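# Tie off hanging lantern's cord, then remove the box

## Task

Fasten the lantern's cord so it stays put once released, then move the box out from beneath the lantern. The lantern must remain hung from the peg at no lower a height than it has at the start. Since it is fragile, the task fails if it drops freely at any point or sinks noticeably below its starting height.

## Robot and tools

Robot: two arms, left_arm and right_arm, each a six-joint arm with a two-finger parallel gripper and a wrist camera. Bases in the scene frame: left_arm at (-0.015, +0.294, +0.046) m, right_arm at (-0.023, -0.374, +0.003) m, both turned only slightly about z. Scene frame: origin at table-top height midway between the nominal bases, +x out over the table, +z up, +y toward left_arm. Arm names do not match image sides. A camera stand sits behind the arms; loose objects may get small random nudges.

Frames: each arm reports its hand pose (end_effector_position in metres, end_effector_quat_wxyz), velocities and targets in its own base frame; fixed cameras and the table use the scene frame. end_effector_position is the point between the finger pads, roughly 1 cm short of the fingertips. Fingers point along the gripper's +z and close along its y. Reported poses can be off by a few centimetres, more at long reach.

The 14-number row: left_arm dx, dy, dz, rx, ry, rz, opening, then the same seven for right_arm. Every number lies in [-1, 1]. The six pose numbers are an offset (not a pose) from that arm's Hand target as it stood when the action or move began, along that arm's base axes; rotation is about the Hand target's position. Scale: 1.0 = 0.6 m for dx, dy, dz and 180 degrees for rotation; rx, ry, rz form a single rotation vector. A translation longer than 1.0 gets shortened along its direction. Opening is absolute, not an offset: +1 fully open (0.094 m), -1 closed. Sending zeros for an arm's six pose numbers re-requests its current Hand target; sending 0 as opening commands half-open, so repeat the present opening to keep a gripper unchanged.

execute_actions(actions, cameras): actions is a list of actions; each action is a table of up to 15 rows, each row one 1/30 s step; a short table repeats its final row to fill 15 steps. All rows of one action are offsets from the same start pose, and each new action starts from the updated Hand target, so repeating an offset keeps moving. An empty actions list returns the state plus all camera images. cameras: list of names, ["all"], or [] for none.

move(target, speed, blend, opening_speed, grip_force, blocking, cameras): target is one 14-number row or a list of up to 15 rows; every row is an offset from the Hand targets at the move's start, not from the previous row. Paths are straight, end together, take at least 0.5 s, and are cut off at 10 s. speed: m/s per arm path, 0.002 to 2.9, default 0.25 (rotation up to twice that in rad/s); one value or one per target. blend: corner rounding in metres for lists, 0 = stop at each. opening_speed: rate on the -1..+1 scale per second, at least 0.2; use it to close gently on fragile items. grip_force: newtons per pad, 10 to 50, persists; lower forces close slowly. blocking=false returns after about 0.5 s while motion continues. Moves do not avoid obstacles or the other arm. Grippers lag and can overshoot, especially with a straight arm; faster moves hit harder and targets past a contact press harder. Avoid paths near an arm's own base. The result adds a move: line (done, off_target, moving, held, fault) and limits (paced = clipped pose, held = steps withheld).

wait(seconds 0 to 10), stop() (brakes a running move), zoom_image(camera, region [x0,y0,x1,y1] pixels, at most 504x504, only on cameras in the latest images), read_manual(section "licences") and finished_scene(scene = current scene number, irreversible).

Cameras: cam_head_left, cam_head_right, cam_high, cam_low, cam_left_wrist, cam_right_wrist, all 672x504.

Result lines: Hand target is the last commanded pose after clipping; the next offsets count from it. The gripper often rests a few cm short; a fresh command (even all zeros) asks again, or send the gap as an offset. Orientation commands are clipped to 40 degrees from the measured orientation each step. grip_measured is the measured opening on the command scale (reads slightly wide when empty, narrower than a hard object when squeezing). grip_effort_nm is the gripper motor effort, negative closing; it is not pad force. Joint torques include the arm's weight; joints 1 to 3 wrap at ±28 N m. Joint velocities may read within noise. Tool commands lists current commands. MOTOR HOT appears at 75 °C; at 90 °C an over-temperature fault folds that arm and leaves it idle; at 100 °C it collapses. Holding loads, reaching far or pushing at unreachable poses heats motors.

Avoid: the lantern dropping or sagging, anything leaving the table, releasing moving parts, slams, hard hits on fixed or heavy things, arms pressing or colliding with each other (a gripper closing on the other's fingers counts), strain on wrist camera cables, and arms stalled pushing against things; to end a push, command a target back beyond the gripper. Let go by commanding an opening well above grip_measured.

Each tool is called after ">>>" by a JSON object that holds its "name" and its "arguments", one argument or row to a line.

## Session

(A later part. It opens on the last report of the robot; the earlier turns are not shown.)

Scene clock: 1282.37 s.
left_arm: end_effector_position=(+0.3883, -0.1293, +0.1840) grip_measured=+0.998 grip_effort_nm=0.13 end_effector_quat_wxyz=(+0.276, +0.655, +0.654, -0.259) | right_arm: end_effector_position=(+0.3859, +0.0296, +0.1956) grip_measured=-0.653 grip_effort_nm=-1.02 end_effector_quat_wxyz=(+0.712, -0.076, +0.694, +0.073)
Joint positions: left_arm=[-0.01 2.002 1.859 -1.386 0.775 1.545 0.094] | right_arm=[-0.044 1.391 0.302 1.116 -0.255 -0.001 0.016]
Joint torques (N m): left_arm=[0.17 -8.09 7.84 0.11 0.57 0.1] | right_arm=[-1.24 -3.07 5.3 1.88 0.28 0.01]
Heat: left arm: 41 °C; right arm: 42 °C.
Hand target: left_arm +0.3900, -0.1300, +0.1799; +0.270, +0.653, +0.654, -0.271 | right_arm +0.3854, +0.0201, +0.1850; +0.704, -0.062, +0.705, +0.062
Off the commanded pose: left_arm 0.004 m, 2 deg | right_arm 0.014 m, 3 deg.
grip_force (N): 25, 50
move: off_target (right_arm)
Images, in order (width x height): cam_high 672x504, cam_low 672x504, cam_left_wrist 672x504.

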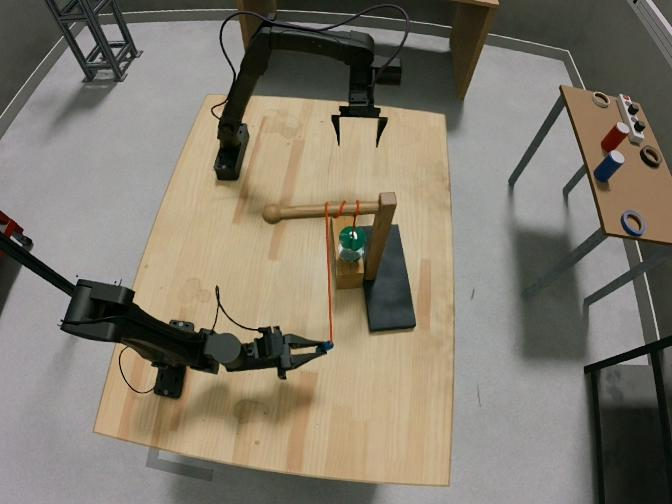

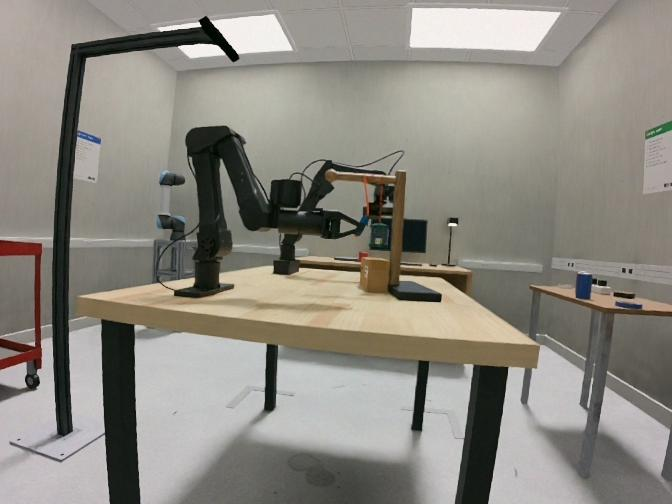

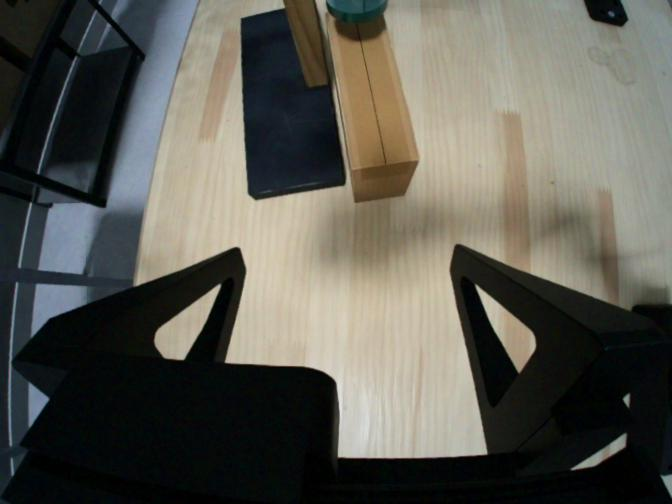

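>>> {"name": "execute_actions", "arguments": {
  "actions": [],
  "cameras": ["cam_left_wrist", "cam_low"]
}}

Scene clock: 1332.97 s.
left_arm: end_effector_position=(+0.3882, -0.1293, +0.1840) grip_measured=+0.998 grip_effort_nm=0.13 end_effector_quat_wxyz=(+0.276, +0.655, +0.654, -0.259) | right_arm: end_effector_position=(+0.3859, +0.0296, +0.1956) grip_measured=-0.653 grip_effort_nm=-1.02 end_effector_quat_wxyz=(+0.712, -0.076, +0.694, +0.073)
Joint positions: left_arm=[-0.01 2.002 1.859 -1.386 0.775 1.545 0.094] | right_arm=[-0.044 1.391 0.302 1.116 -0.255 -0.001 0.016]
Joint velocities: within noise
Joint torques (N m): left_arm=[0.17 -8.14 7.87 0.11 0.57 0.09] | right_arm=[-1.18 -3.23 5.26 1.91 0.28 -0.02]
Heat: left arm: 43 °C; right arm: 42 °C.
Hand target: left_arm +0.3900, -0.1300, +0.1799; +0.270, +0.653, +0.654, -0.271 | right_arm +0.3854, +0.0201, +0.1850; +0.704, -0.062, +0.705, +0.062
Tool commands: left_gripper/opening=+1.0 right_gripper/opening=-0.9
Off the commanded pose: left_arm 0.004 m, 2 deg | right_arm 0.014 m, 3 deg.
grip_force (N): 25, 50
Images, in order (width x height): cam_low 672x504, cam_left_wrist 672x504.

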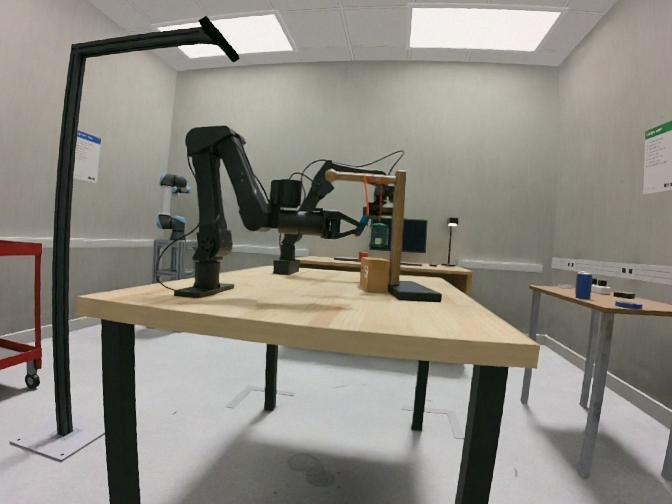

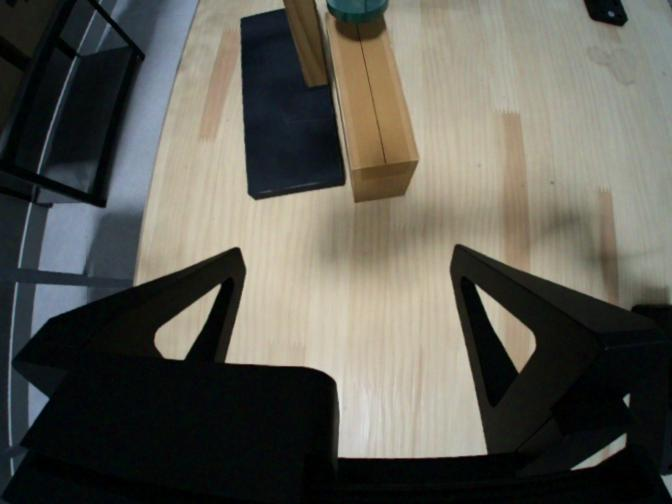

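>>> {"name": "move", "arguments": {
  "target": [-0.0733, -0.0217, -0.0583, 0, 0, 0.0472, 1.0, 0, 0, 0, 0, 0, 0, -0.9],
  "speed": 0.12,
  "cameras": ["cam_left_wrist"]
}}

Scene clock: 1370.37 s.
left_arm: end_effector_position=(+0.3481, -0.1403, +0.1358) grip_measured=+0.998 grip_effort_nm=0.13 end_effector_quat_wxyz=(+0.275, +0.599, +0.707, -0.255) | right_arm: end_effector_position=(+0.3859, +0.0296, +0.1956) grip_measured=-0.653 grip_effort_nm=-1.02 end_effector_quat_wxyz=(+0.712, -0.076, +0.694, +0.073)
Joint positions: left_arm=[-0.05 1.776 1.367 -1 0.755 1.292 0.094] | right_arm=[-0.044 1.391 0.302 1.116 -0.255 -0.001 0.016]
Joint torques (N m): left_arm=[-0.35 -11.33 4.86 0.82 0.54 -0.07] | right_arm=[-1.21 -3.15 5.26 1.88 0.31 0]
Heat: left arm: 43 °C; right arm: 41 °C.
Hand target: left_arm +0.3462, -0.1429, +0.1449; +0.290, +0.603, +0.700, -0.250 | right_arm +0.3854, +0.0201, +0.1850; +0.704, -0.062, +0.705, +0.062
Off the commanded pose: left_arm 0.010 m, 2 deg | right_arm 0.014 m, 3 deg.
grip_force (N): 25, 50
move: off_target (right_arm)
Images, in order (width x height): cam_left_wrist 672x504.

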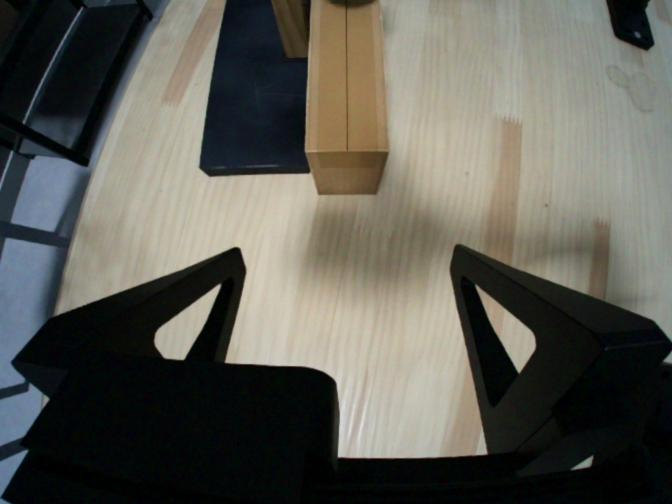

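>>> {"name": "move", "arguments": {
  "target": [0.0243, -0.0972, -0.1323, 0, 0, 0, 1.0, 0, 0, 0, 0, 0, 0, -0.9],
  "speed": 0.1,
  "cameras": ["cam_left_wrist", "cam_head_left"]
}}

Scene clock: 1407.53 s.
left_arm: end_effector_position=(+0.3631, -0.1997, +0.0764) grip_measured=+0.998 grip_effort_nm=0.13 end_effector_quat_wxyz=(+0.297, +0.606, +0.698, -0.241) | right_arm: end_effector_position=(+0.3859, +0.0296, +0.1956) grip_measured=-0.653 grip_effort_nm=-1.02 end_effector_quat_wxyz=(+0.712, -0.076, +0.694, +0.073)
Joint positions: left_arm=[-0.217 1.854 1.195 -0.548 0.713 1.076 0.094] | right_arm=[-0.044 1.391 0.302 1.116 -0.255 -0.001 0.016]
Joint torques (N m): left_arm=[-0.14 -7.46 4.92 1.21 0.49 -0.07] | right_arm=[-1.17 -3.12 5.31 1.89 0.27 0]
Heat: left arm: 46 °C; right arm: 41 °C.
Hand target: left_arm +0.3606, -0.2013, +0.0656; +0.290, +0.603, +0.700, -0.250 | right_arm +0.3854, +0.0201, +0.1850; +0.704, -0.062, +0.705, +0.062
Off the commanded pose: left_arm 0.011 m, 1 deg | right_arm 0.014 m, 3 deg.
grip_force (N): 25, 50
move: off_target (left_arm, right_arm)
Images, in order (width x height): cam_head_left 672x504, cam_left_wrist 672x504.

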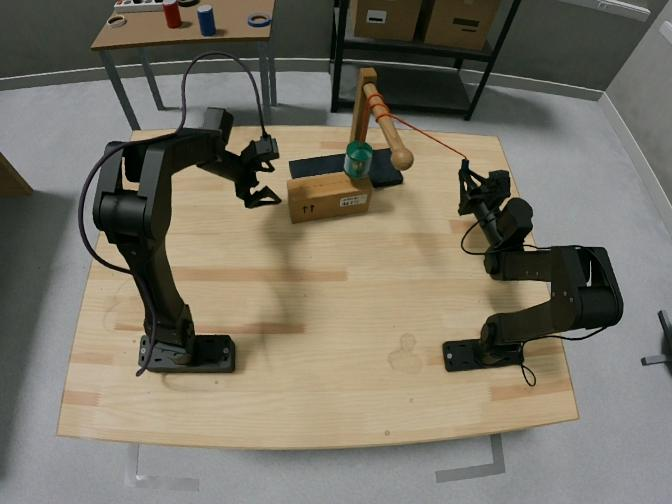

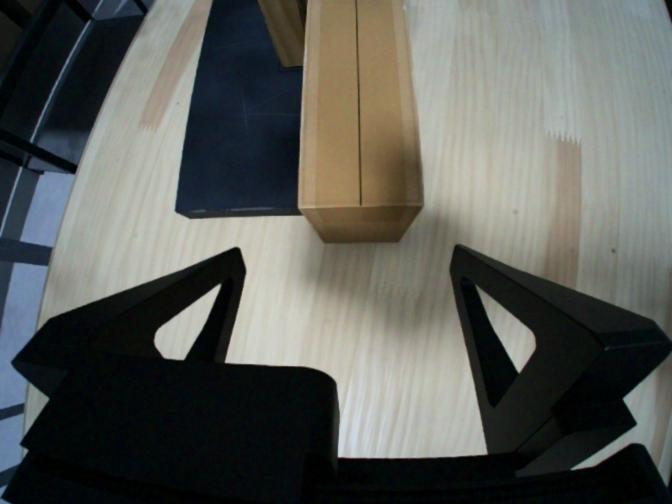

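>>> {"name": "move", "arguments": {
  "target": [0.0083, -0.0967, -0.1133, 0, 0, 0, 1.0, 0, 0, 0, 0, 0, 0, -0.9],
  "speed": 0.07,
  "cameras": ["cam_left_wrist", "cam_head_left"]
}}

Scene clock: 1435.83 s.
left_arm: end_effector_position=(+0.3704, -0.2589, +0.0111) grip_measured=+0.998 grip_effort_nm=0.13 end_effector_quat_wxyz=(+0.300, +0.605, +0.696, -0.243) | right_arm: end_effector_position=(+0.3859, +0.0296, +0.1956) grip_measured=-0.653 grip_effort_nm=-1.02 end_effector_quat_wxyz=(+0.712, -0.076, +0.694, +0.073)
Joint positions: left_arm=[-0.366 2.043 1.147 -0.194 0.656 0.898 0.094] | right_arm=[-0.044 1.391 0.302 1.116 -0.255 -0.001 0.016]
Joint torques (N m): left_arm=[-0.27 -8.34 4.53 1.43 0.42 -0.07] | right_arm=[-1.26 -3.18 5.26 1.86 0.27 0.02]
Heat: left arm: 42 °C; right arm: 41 °C.
Hand target: left_arm +0.3656, -0.2593, -0.0024; +0.290, +0.603, +0.700, -0.250 | right_arm +0.3854, +0.0201, +0.1850; +0.704, -0.062, +0.705, +0.062
Off the commanded pose: left_arm 0.014 m, 2 deg | right_arm 0.014 m, 3 deg.
grip_force (N): 25, 50
move: off_target (left_arm, right_arm)
Images, in order (width x height): cam_head_left 672x504, cam_left_wrist 672x504.

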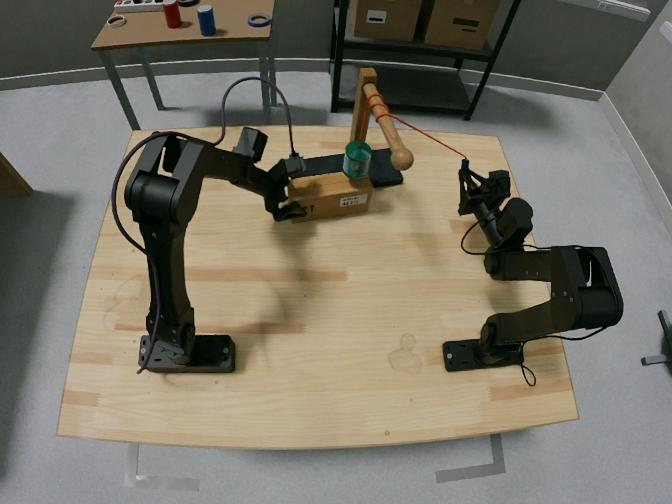

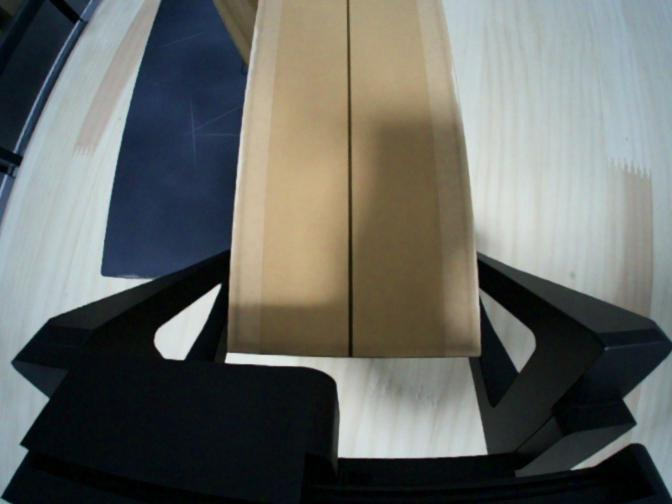

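>>> {"name": "move", "arguments": {
  "target": [0, 0, 0, 0, 0, 0, 0.2, 0, 0, 0, 0, 0, 0, -0.9],
  "speed": 0.05,
  "opening_speed": 0.5,
  "grip_force": [20, 50],
  "cameras": ["cam_left_wrist"]
}}

Scene clock: 1445.17 s.
left_arm: end_effector_position=(+0.3705, -0.2589, +0.0111) grip_measured=+0.355 grip_effort_nm=-0.43 end_effector_quat_wxyz=(+0.300, +0.605, +0.697, -0.243) | right_arm: end_effector_position=(+0.3859, +0.0296, +0.1956) grip_measured=-0.653 grip_effort_nm=-1.03 end_effector_quat_wxyz=(+0.712, -0.076, +0.694, +0.073)
Joint positions: left_arm=[-0.366 2.043 1.147 -0.193 0.656 0.897 0.064] | right_arm=[-0.044 1.391 0.302 1.116 -0.255 -0.001 0.016]
Joint torques (N m): left_arm=[-0.23 -8.35 4.51 1.44 0.42 -0.07] | right_arm=[-1.2 -3.07 5.22 1.87 0.27 0]
Heat: left arm: 42 °C; right arm: 41 °C.
Hand target: left_arm +0.3657, -0.2593, -0.0024; +0.290, +0.603, +0.700, -0.250 | right_arm +0.3854, +0.0201, +0.1850; +0.704, -0.062, +0.705, +0.062
Off the commanded pose: left_arm 0.014 m, 2 deg | right_arm 0.014 m, 3 deg.
grip_force (N): 20, 50
move: off_target (left_arm, right_arm)
Images, in order (width x height): cam_left_wrist 672x504.

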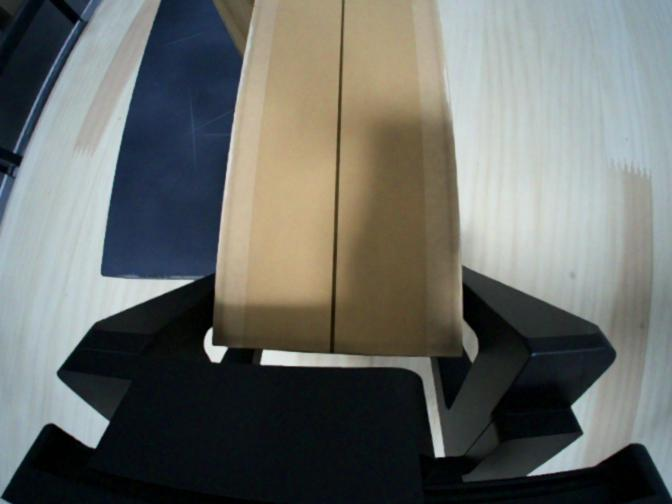

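>>> {"name": "move", "arguments": {
  "target": [-0.025, 0.095, 0.021, 0, 0, 0, 0.2, 0, 0, 0, 0, 0, 0, -0.9],
  "speed": 0.07,
  "cameras": ["cam_left_wrist", "cam_head_left", "cam_low"]
}}

Scene clock: 1477.17 s.
left_arm: end_effector_position=(+0.3626, -0.2086, +0.0098) grip_measured=+0.353 grip_effort_nm=-0.47 end_effector_quat_wxyz=(+0.305, +0.601, +0.697, -0.246) | right_arm: end_effector_position=(+0.3859, +0.0296, +0.1956) grip_measured=-0.653 grip_effort_nm=-1.02 end_effector_quat_wxyz=(+0.712, -0.076, +0.694, +0.073)
Joint positions: left_arm=[-0.236 1.988 1.058 -0.243 0.72 1.036 0.064] | right_arm=[-0.044 1.391 0.302 1.116 -0.255 -0.001 0.016]
Joint torques (N m): left_arm=[0.7 -11.75 3.75 0.52 0.38 0.22] | right_arm=[-1.17 -3.06 5.24 1.9 0.27 -0.01]
Heat: left arm: 41 °C; right arm: 41 °C.
Hand target: left_arm +0.3506, -0.2024, +0.0102; +0.290, +0.603, +0.700, -0.250 | right_arm +0.3854, +0.0201, +0.1850; +0.704, -0.062, +0.705, +0.062
Off the commanded pose: left_arm 0.014 m, 2 deg | right_arm 0.014 m, 3 deg.
grip_force (N): 20, 50
move: off_target (left_arm, right_arm)
Images, in order (width x height): cam_head_left 672x504, cam_low 672x504, cam_left_wrist 672x504.

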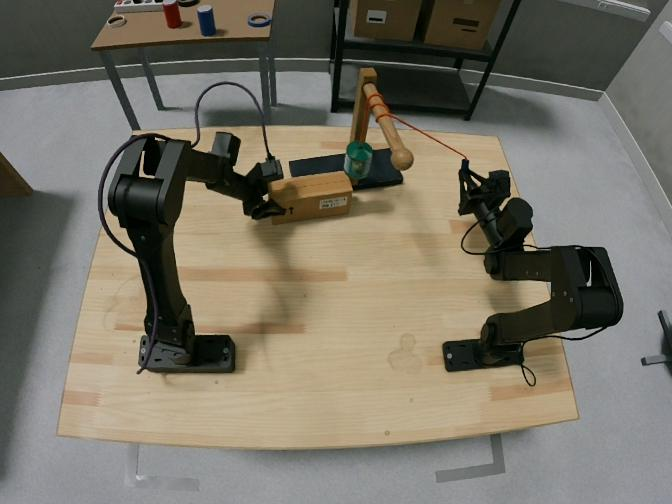

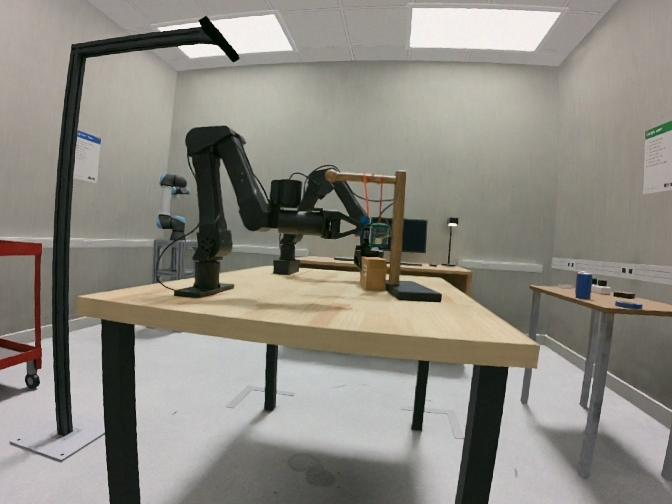

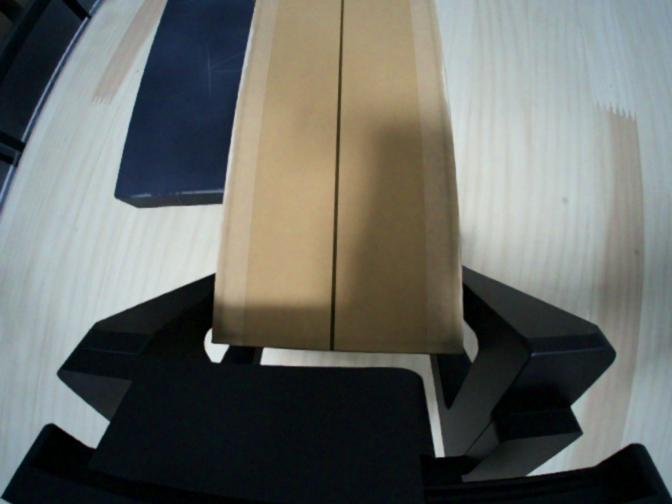

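>>> {"name": "move", "arguments": {
  "target": [-0.0543, 0.2457, 0.004, 0, 0, 0, 0.2, 0, 0, 0, 0, 0, 0, -0.9],
  "speed": 0.09,
  "cameras": ["cam_left_wrist", "cam_head_left", "cam_low"]
}}

Scene clock: 1488.63 s.
left_arm: end_effector_position=(+0.3202, -0.0560, +0.0096) grip_measured=+0.352 grip_effort_nm=-0.47 end_effector_quat_wxyz=(+0.297, +0.602, +0.700, -0.244) | right_arm: end_effector_position=(+0.3859, +0.0296, +0.1956) grip_measured=-0.653 grip_effort_nm=-1.02 end_effector_quat_wxyz=(+0.712, -0.076, +0.694, +0.073)
Joint positions: left_arm=[0.228 1.937 1.017 -0.708 0.787 1.671 0.064] | right_arm=[-0.044 1.391 0.302 1.116 -0.255 -0.001 0.016]
Joint torques (N m): left_arm=[0.31 -8.55 5.94 -0.25 0.42 0.11] | right_arm=[-1.29 -3.12 5.27 1.9 0.28 -0.01]
Heat: left arm: 42 °C; right arm: 41 °C.
Hand target: left_arm +0.3180, -0.0549, +0.0126; +0.290, +0.603, +0.700, -0.250 | right_arm +0.3854, +0.0201, +0.1850; +0.704, -0.062, +0.705, +0.062
Off the commanded pose: left_arm 0.004 m, 1 deg | right_arm 0.014 m, 3 deg.
grip_force (N): 20, 50
move: off_target (right_arm)
Images, in order (width x height): cam_head_left 672x504, cam_low 672x504, cam_left_wrist 672x504.

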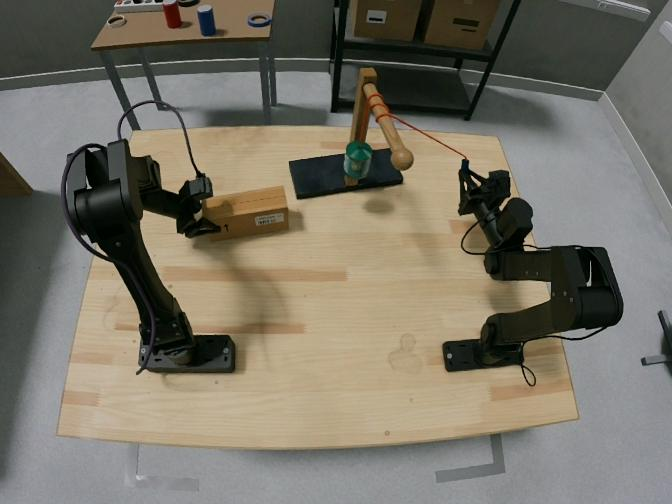

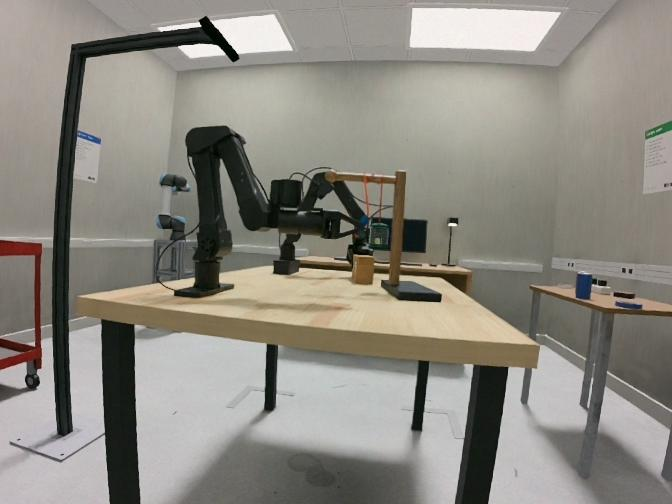

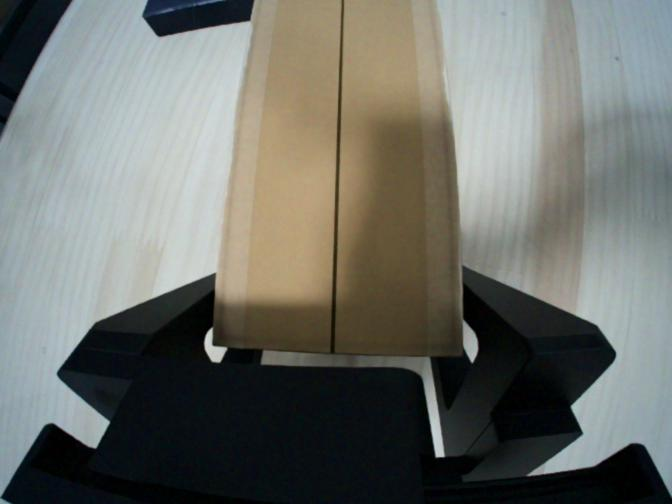

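>>> {"name": "move", "arguments": {
  "target": [
    [0, 0, 0, 0, 0, 0, 1.0, 0, 0, 0, 0, 0, 0, -0.9],
    [-0.018, 0.105, 0.11, 0, 0, 0, 1.0, 0, 0, 0, 0, 0, 0, -0.9]
  ],
  "speed": 0.1,
  "opening_speed": 0.5,
  "cameras": ["cam_left_wrist", "cam_head_left", "cam_low"]
}}

Scene clock: 1522.63 s.
left_arm: end_effector_position=(+0.3033, +0.0072, +0.0644) grip_measured=+0.998 grip_effort_nm=0.13 end_effector_quat_wxyz=(+0.278, +0.596, +0.706, -0.262) | right_arm: end_effector_position=(+0.3859, +0.0296, +0.1956) grip_measured=-0.653 grip_effort_nm=-1.02 end_effector_quat_wxyz=(+0.712, -0.076, +0.694, +0.073)
Joint positions: left_arm=[0.431 1.923 1.243 -1.192 0.736 1.95 0.094] | right_arm=[-0.044 1.391 0.302 1.116 -0.255 -0.001 0.016]
Joint torques (N m): left_arm=[0.16 -11.14 6.57 -0.55 0.54 0.09] | right_arm=[-1.24 -3.22 5.24 1.87 0.28 0]
Heat: left arm: 41 °C; right arm: 41 °C.
Hand target: left_arm +0.3073, +0.0080, +0.0787; +0.290, +0.603, +0.700, -0.250 | right_arm +0.3854, +0.0201, +0.1850; +0.704, -0.062, +0.705, +0.062
Off the commanded pose: left_arm 0.015 m, 2 deg | right_arm 0.014 m, 3 deg.
grip_force (N): 20, 50
move: off_target (left_arm, right_arm)
Images, in order (width x height): cam_head_left 672x504, cam_low 672x504, cam_left_wrist 672x504.

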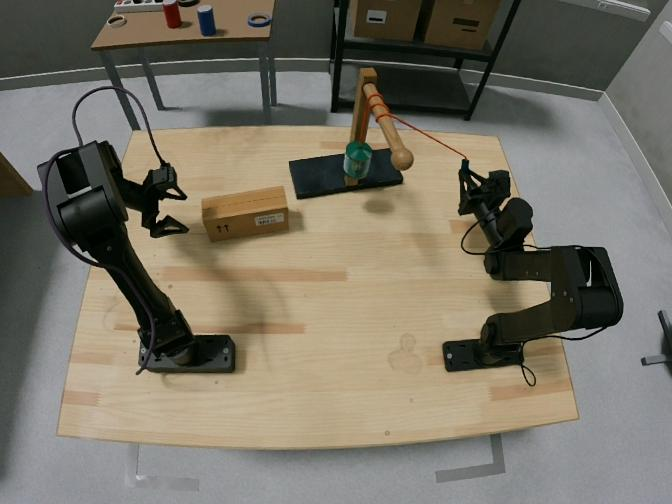

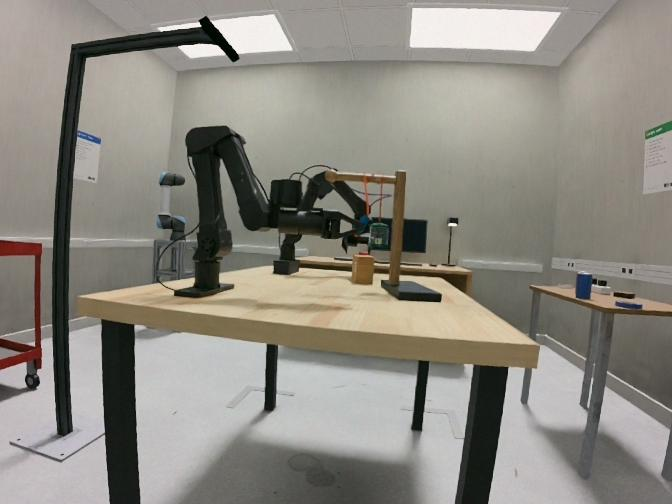

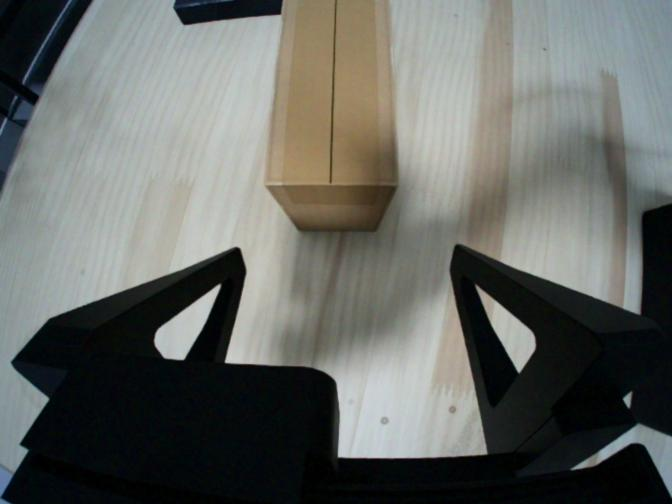

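>>> {"name": "zoom_image", "arguments": {
  "camera": "cam_low",
  "region": [300, 150, 450, 310]
}}

>>> {"name": "zoom_image", "arguments": {
  "camera": "cam_head_left",
  "region": [310, 50, 510, 240]
}}

Scaled by 3.150 from the camera's 672x504 image, which has a finer 960x720 frame.

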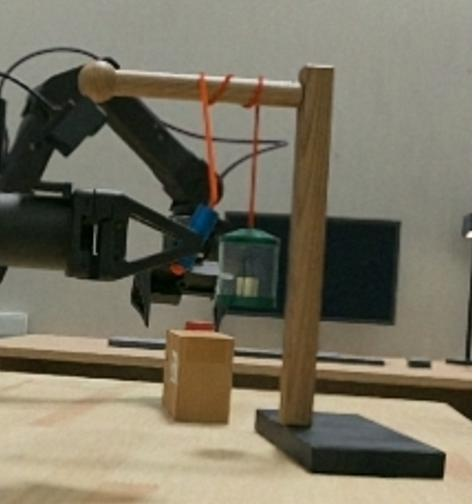

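Scaled by 2.520 from the camera's 672x504 image, which has a finer 960x720 frame.

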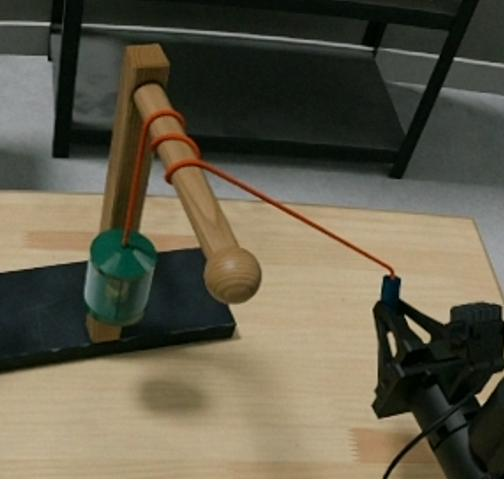

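>>> {"name": "execute_actions", "arguments": {
  "actions": [],
  "cameras": ["cam_right_wrist", "cam_low", "cam_head_right"]
}}

>>> {"name": "zoom_image", "arguments": {
  "camera": "cam_low",
  "region": [320, 160, 420, 260]
}}

>>> {"name": "zoom_image", "arguments": {
  "camera": "cam_head_right",
  "region": [300, 50, 552, 240]
}}

Scene clock: 1556.03 s.
left_arm: end_effector_position=(+0.3033, +0.0072, +0.0644) grip_measured=+0.998 grip_effort_nm=0.13 end_effector_quat_wxyz=(+0.278, +0.596, +0.706, -0.262) | right_arm: end_effector_position=(+0.3859, +0.0296, +0.1956) grip_measured=-0.653 grip_effort_nm=-1.02 end_effector_quat_wxyz=(+0.712, -0.076, +0.694, +0.073)
Joint positions: left_arm=[0.431 1.923 1.243 -1.192 0.736 1.95 0.094] | right_arm=[-0.044 1.391 0.302 1.116 -0.255 -0.001 0.016]
Joint velocities: within noise
Joint torques (N m): left_arm=[0.18 -11.14 6.63 -0.55 0.54 0.1] | right_arm=[-1.18 -3.11 5.33 1.9 0.29 0]
Heat: left arm: 50 °C; right arm: 41 °C.
Hand target: left_arm +0.3073, +0.0081, +0.0787; +0.290, +0.603, +0.700, -0.250 | right_arm +0.3854, +0.0201, +0.1850; +0.704, -0.062, +0.705, +0.062
Tool commands: left_gripper/opening=+1.0 right_gripper/opening=-0.9
Off the commanded pose: left_arm 0.015 m, 2 deg | right_arm 0.014 m, 3 deg.
grip_force (N): 20, 50
Images, in order (width x height): cam_head_right 672x504, cam_low 672x504, cam_right_wrist 672x504.

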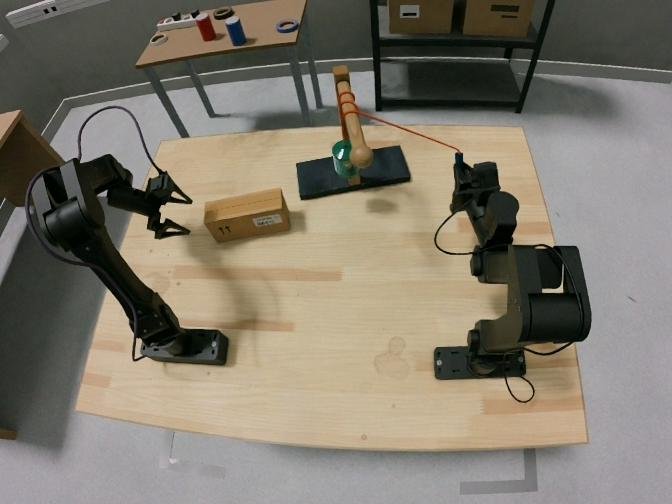

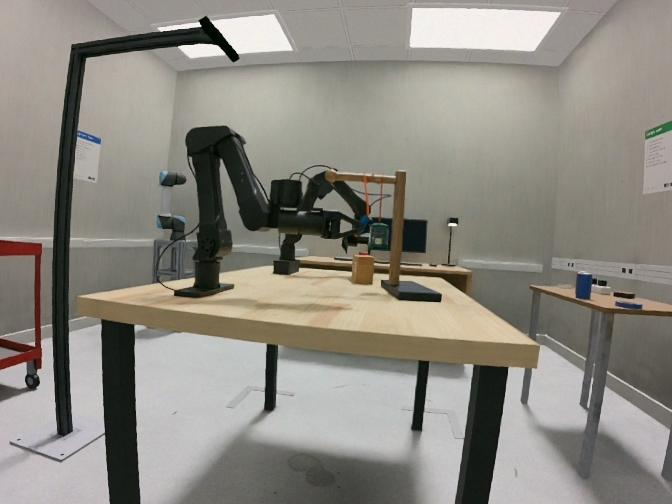

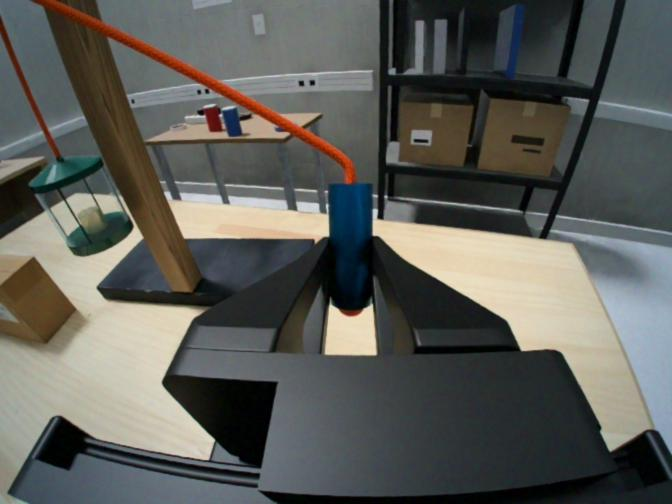

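Scaled by 5.040 from the camera's 672x504 image, which has a finer 960x720 frame.

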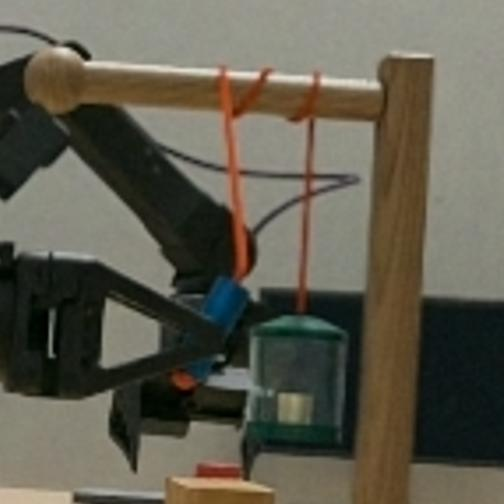

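Scaled by 2.000 from the camera's 672x504 image, which has a finer 960x720 frame.

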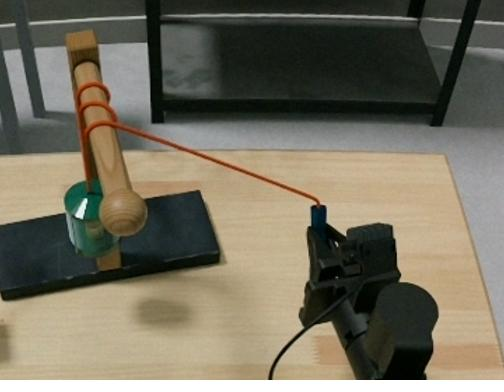

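>>> {"name": "move", "arguments": {
  "target": [0, 0, 0, 0, 0, 0, 1.0, 0.001, 0.058, 0.008, 0, 0, 0, -0.9],
  "speed": 0.05,
  "cameras": ["cam_low", "cam_head_left"]
}}

>>> {"name": "zoom_image", "arguments": {
  "camera": "cam_low",
  "region": [300, 150, 450, 310]
}}

>>> {"name": "zoom_image", "arguments": {
  "camera": "cam_head_left",
  "region": [310, 50, 510, 240]
}}

Scene clock: 1589.60 s.
left_arm: end_effector_position=(+0.3032, +0.0072, +0.0644) grip_measured=+0.998 grip_effort_nm=0.14 end_effector_quat_wxyz=(+0.278, +0.596, +0.706, -0.262) | right_arm: end_effector_position=(+0.3857, +0.0567, +0.1909) grip_measured=-0.653 grip_effort_nm=-1.02 end_effector_quat_wxyz=(+0.707, -0.068, +0.701, +0.067)
Joint positions: left_arm=[0.431 1.923 1.243 -1.192 0.736 1.95 0.094] | right_arm=[0.103 1.391 0.302 1.096 -0.087 -0.001 0.016]
Joint torques (N m): left_arm=[0.21 -11.19 6.63 -0.53 0.53 0.1] | right_arm=[0.36 -4.68 6.71 1.78 0.26 0]
Heat: left arm: 53 °C; right arm: 41 °C.
Hand target: left_arm +0.3073, +0.0080, +0.0787; +0.290, +0.603, +0.700, -0.250 | right_arm +0.3860, +0.0549, +0.1897; +0.704, -0.062, +0.705, +0.062
Off the commanded pose: left_arm 0.015 m, 2 deg | right_arm 0.002 m, 1 deg.
grip_force (N): 20, 50
move: off_target (left_arm)
Images, in order (width x height): cam_head_left 672x504, cam_low 672x504.

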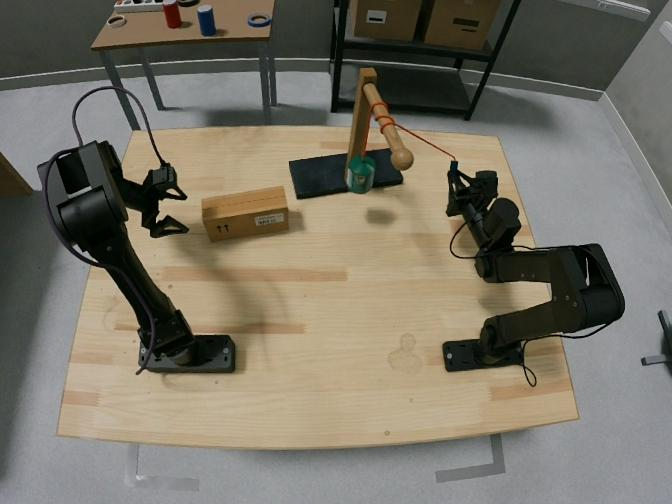

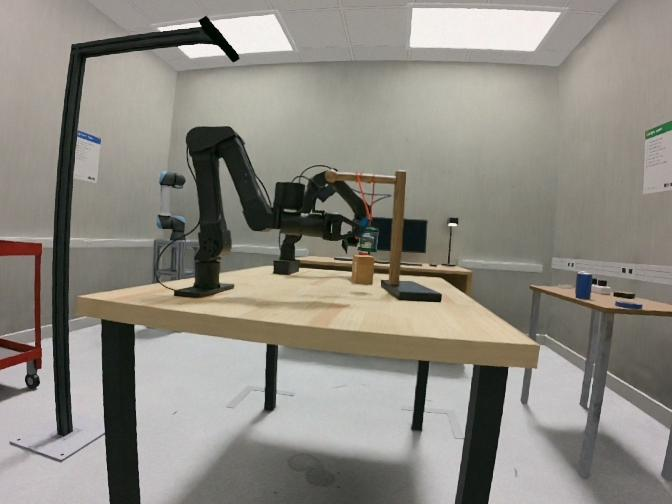

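Scaled by 3.150 from the camera's 672x504 image, which has a finer 960x720 frame.

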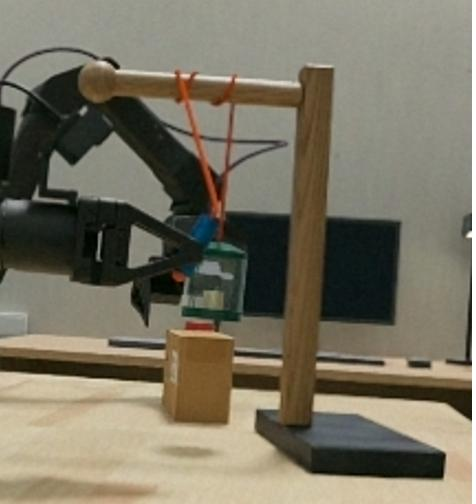

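Scaled by 2.520 from the camera's 672x504 image, which has a finer 960x720 frame.

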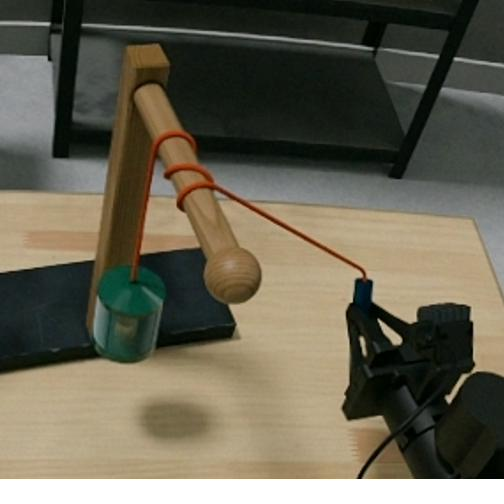

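>>> {"name": "execute_actions", "arguments": {
  "actions": [],
  "cameras": ["cam_low", "cam_head_left"]
}}

>>> {"name": "zoom_image", "arguments": {
  "camera": "cam_low",
  "region": [300, 150, 450, 310]
}}

>>> {"name": "zoom_image", "arguments": {
  "camera": "cam_head_left",
  "region": [310, 50, 510, 240]
}}

Scene clock: 1607.33 s.
left_arm: end_effector_position=(+0.3032, +0.0072, +0.0644) grip_measured=+0.998 grip_effort_nm=0.14 end_effector_quat_wxyz=(+0.278, +0.596, +0.706, -0.262) | right_arm: end_effector_position=(+0.3857, +0.0567, +0.1909) grip_measured=-0.653 grip_effort_nm=-1.02 end_effector_quat_wxyz=(+0.707, -0.068, +0.701, +0.067)
Joint positions: left_arm=[0.431 1.923 1.243 -1.192 0.736 1.95 0.094] | right_arm=[0.103 1.391 0.302 1.096 -0.087 -0.001 0.016]
Joint velocities: left_arm=[within noise] | right_arm=[0.002 0.007 0.002 -0.007 -0.125 -0.154 -0.001]
Joint torques (N m): left_arm=[0.16 -11.21 6.64 -0.53 0.55 0.09] | right_arm=[0.32 -4.62 6.68 1.77 0.24 0]
Heat: left arm: 54 °C; right arm: 41 °C.
Hand target: left_arm +0.3073, +0.0080, +0.0787; +0.290, +0.603, +0.700, -0.250 | right_arm +0.3860, +0.0549, +0.1897; +0.704, -0.062, +0.705, +0.062
Tool commands: left_gripper/opening=+1.0 right_gripper/opening=-0.9
Off the commanded pose: left_arm 0.015 m, 2 deg | right_arm 0.002 m, 1 deg.
grip_force (N): 20, 50
Images, in order (width x height): cam_head_left 672x504, cam_low 672x504.

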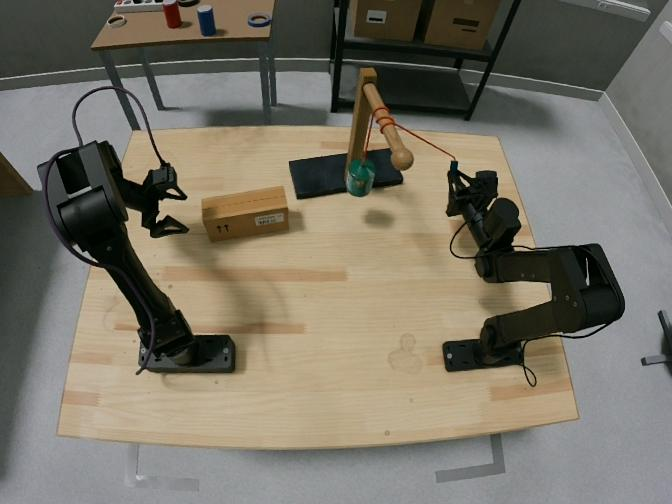

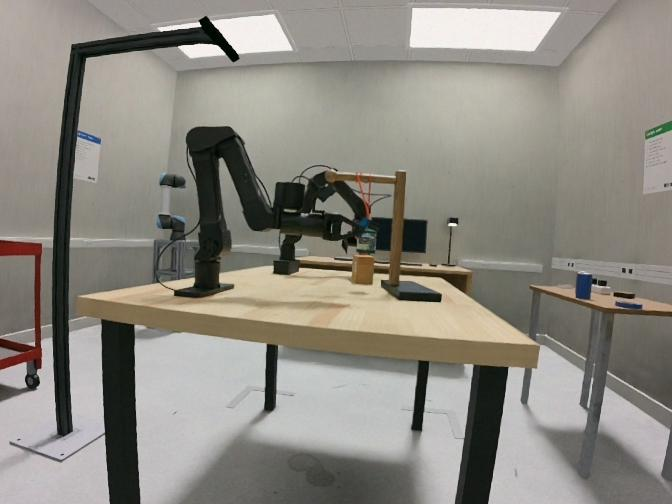

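Scaled by 3.150 from the camera's 672x504 image, which has a finer 960x720 frame.

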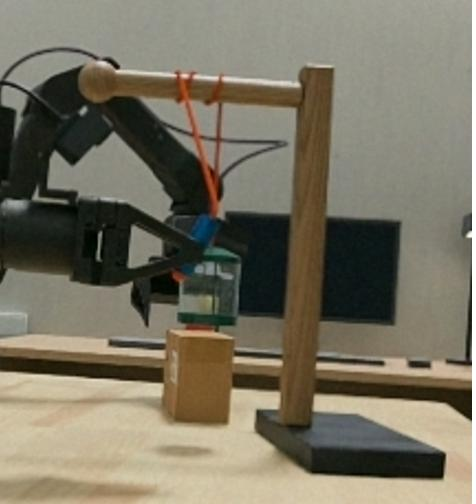

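Scaled by 2.520 from the camera's 672x504 image, which has a finer 960x720 frame.

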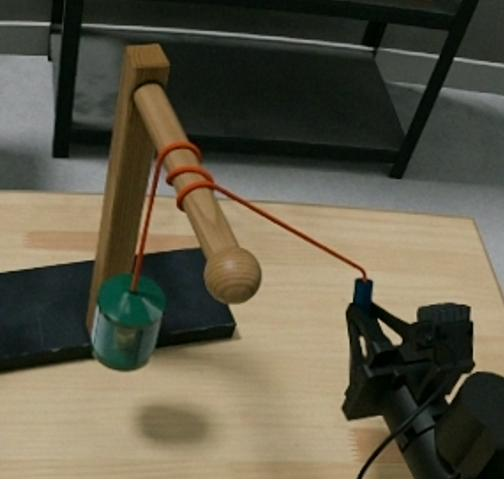

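>>> {"name": "wait", "arguments": {
  "seconds": 0.1,
  "cameras": ["cam_low", "cam_head_left"]
}}

>>> {"name": "zoom_image", "arguments": {
  "camera": "cam_low",
  "region": [300, 150, 450, 310]
}}

>>> {"name": "zoom_image", "arguments": {
  "camera": "cam_head_left",
  "region": [310, 50, 510, 240]
}}

Scene clock: 1627.10 s.
left_arm: end_effector_position=(+0.3032, +0.0072, +0.0644) grip_measured=+0.998 grip_effort_nm=0.13 end_effector_quat_wxyz=(+0.278, +0.596, +0.706, -0.262) | right_arm: end_effector_position=(+0.3857, +0.0567, +0.1909) grip_measured=-0.653 grip_effort_nm=-1.02 end_effector_quat_wxyz=(+0.707, -0.068, +0.701, +0.067)
Joint positions: left_arm=[0.431 1.923 1.243 -1.192 0.736 1.95 0.094] | right_arm=[0.103 1.391 0.302 1.096 -0.087 -0.001 0.016]
Joint torques (N m): left_arm=[0.2 -11.17 6.64 -0.53 0.53 0.09] | right_arm=[0.34 -4.64 6.74 1.75 0.24 0.01]
Heat: left arm: 55 °C; right arm: 41 °C.
Hand target: left_arm +0.3073, +0.0080, +0.0787; +0.290, +0.603, +0.700, -0.250 | right_arm +0.3860, +0.0549, +0.1897; +0.704, -0.062, +0.705, +0.062
Tool commands: left_gripper/opening=+1.0 right_gripper/opening=-0.9
Off the commanded pose: left_arm 0.015 m, 2 deg | right_arm 0.002 m, 1 deg.
grip_force (N): 20, 50
wait: 0.10 s; at rest from the start
Images, in order (width x height): cam_head_left 672x504, cam_low 672x504.

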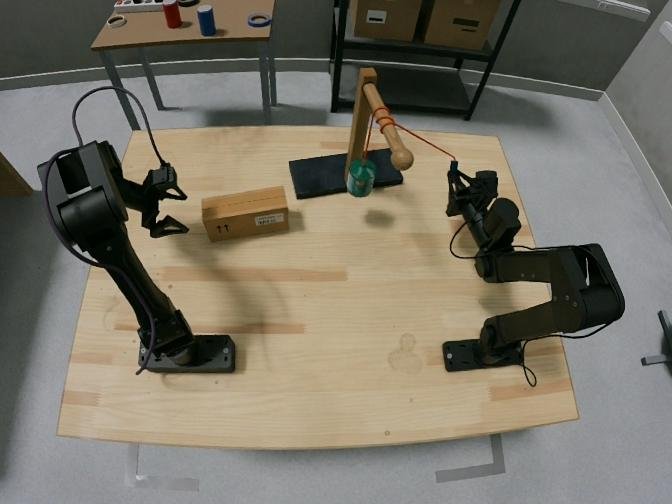

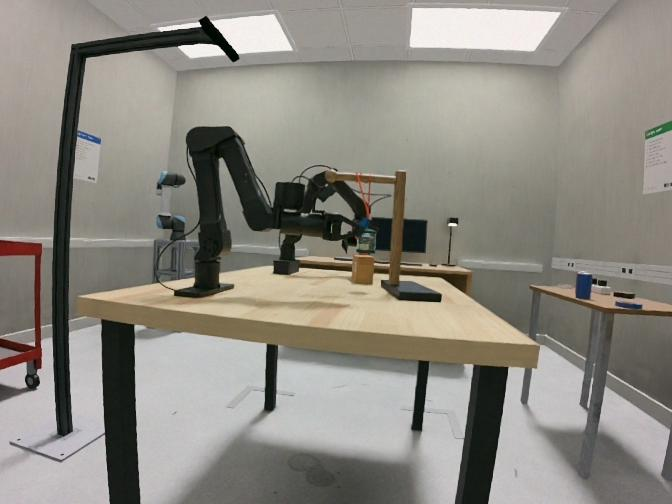

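Scaled by 3.150 from the camera's 672x504 image, which has a finer 960x720 frame.

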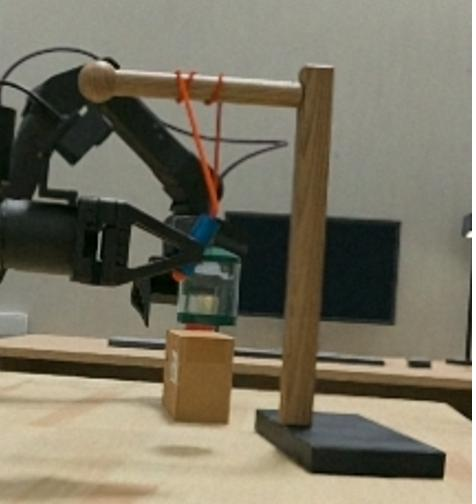

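Scaled by 2.520 from the camera's 672x504 image, which has a finer 960x720 frame.

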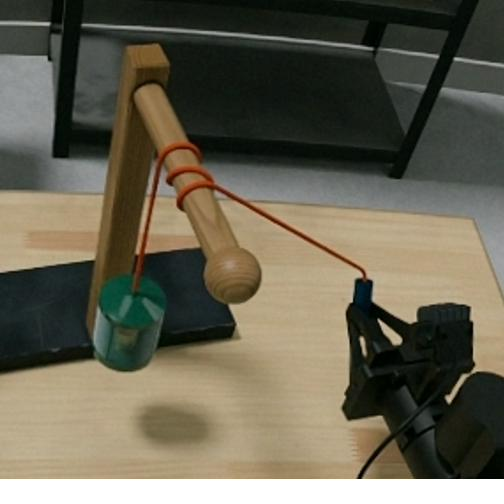

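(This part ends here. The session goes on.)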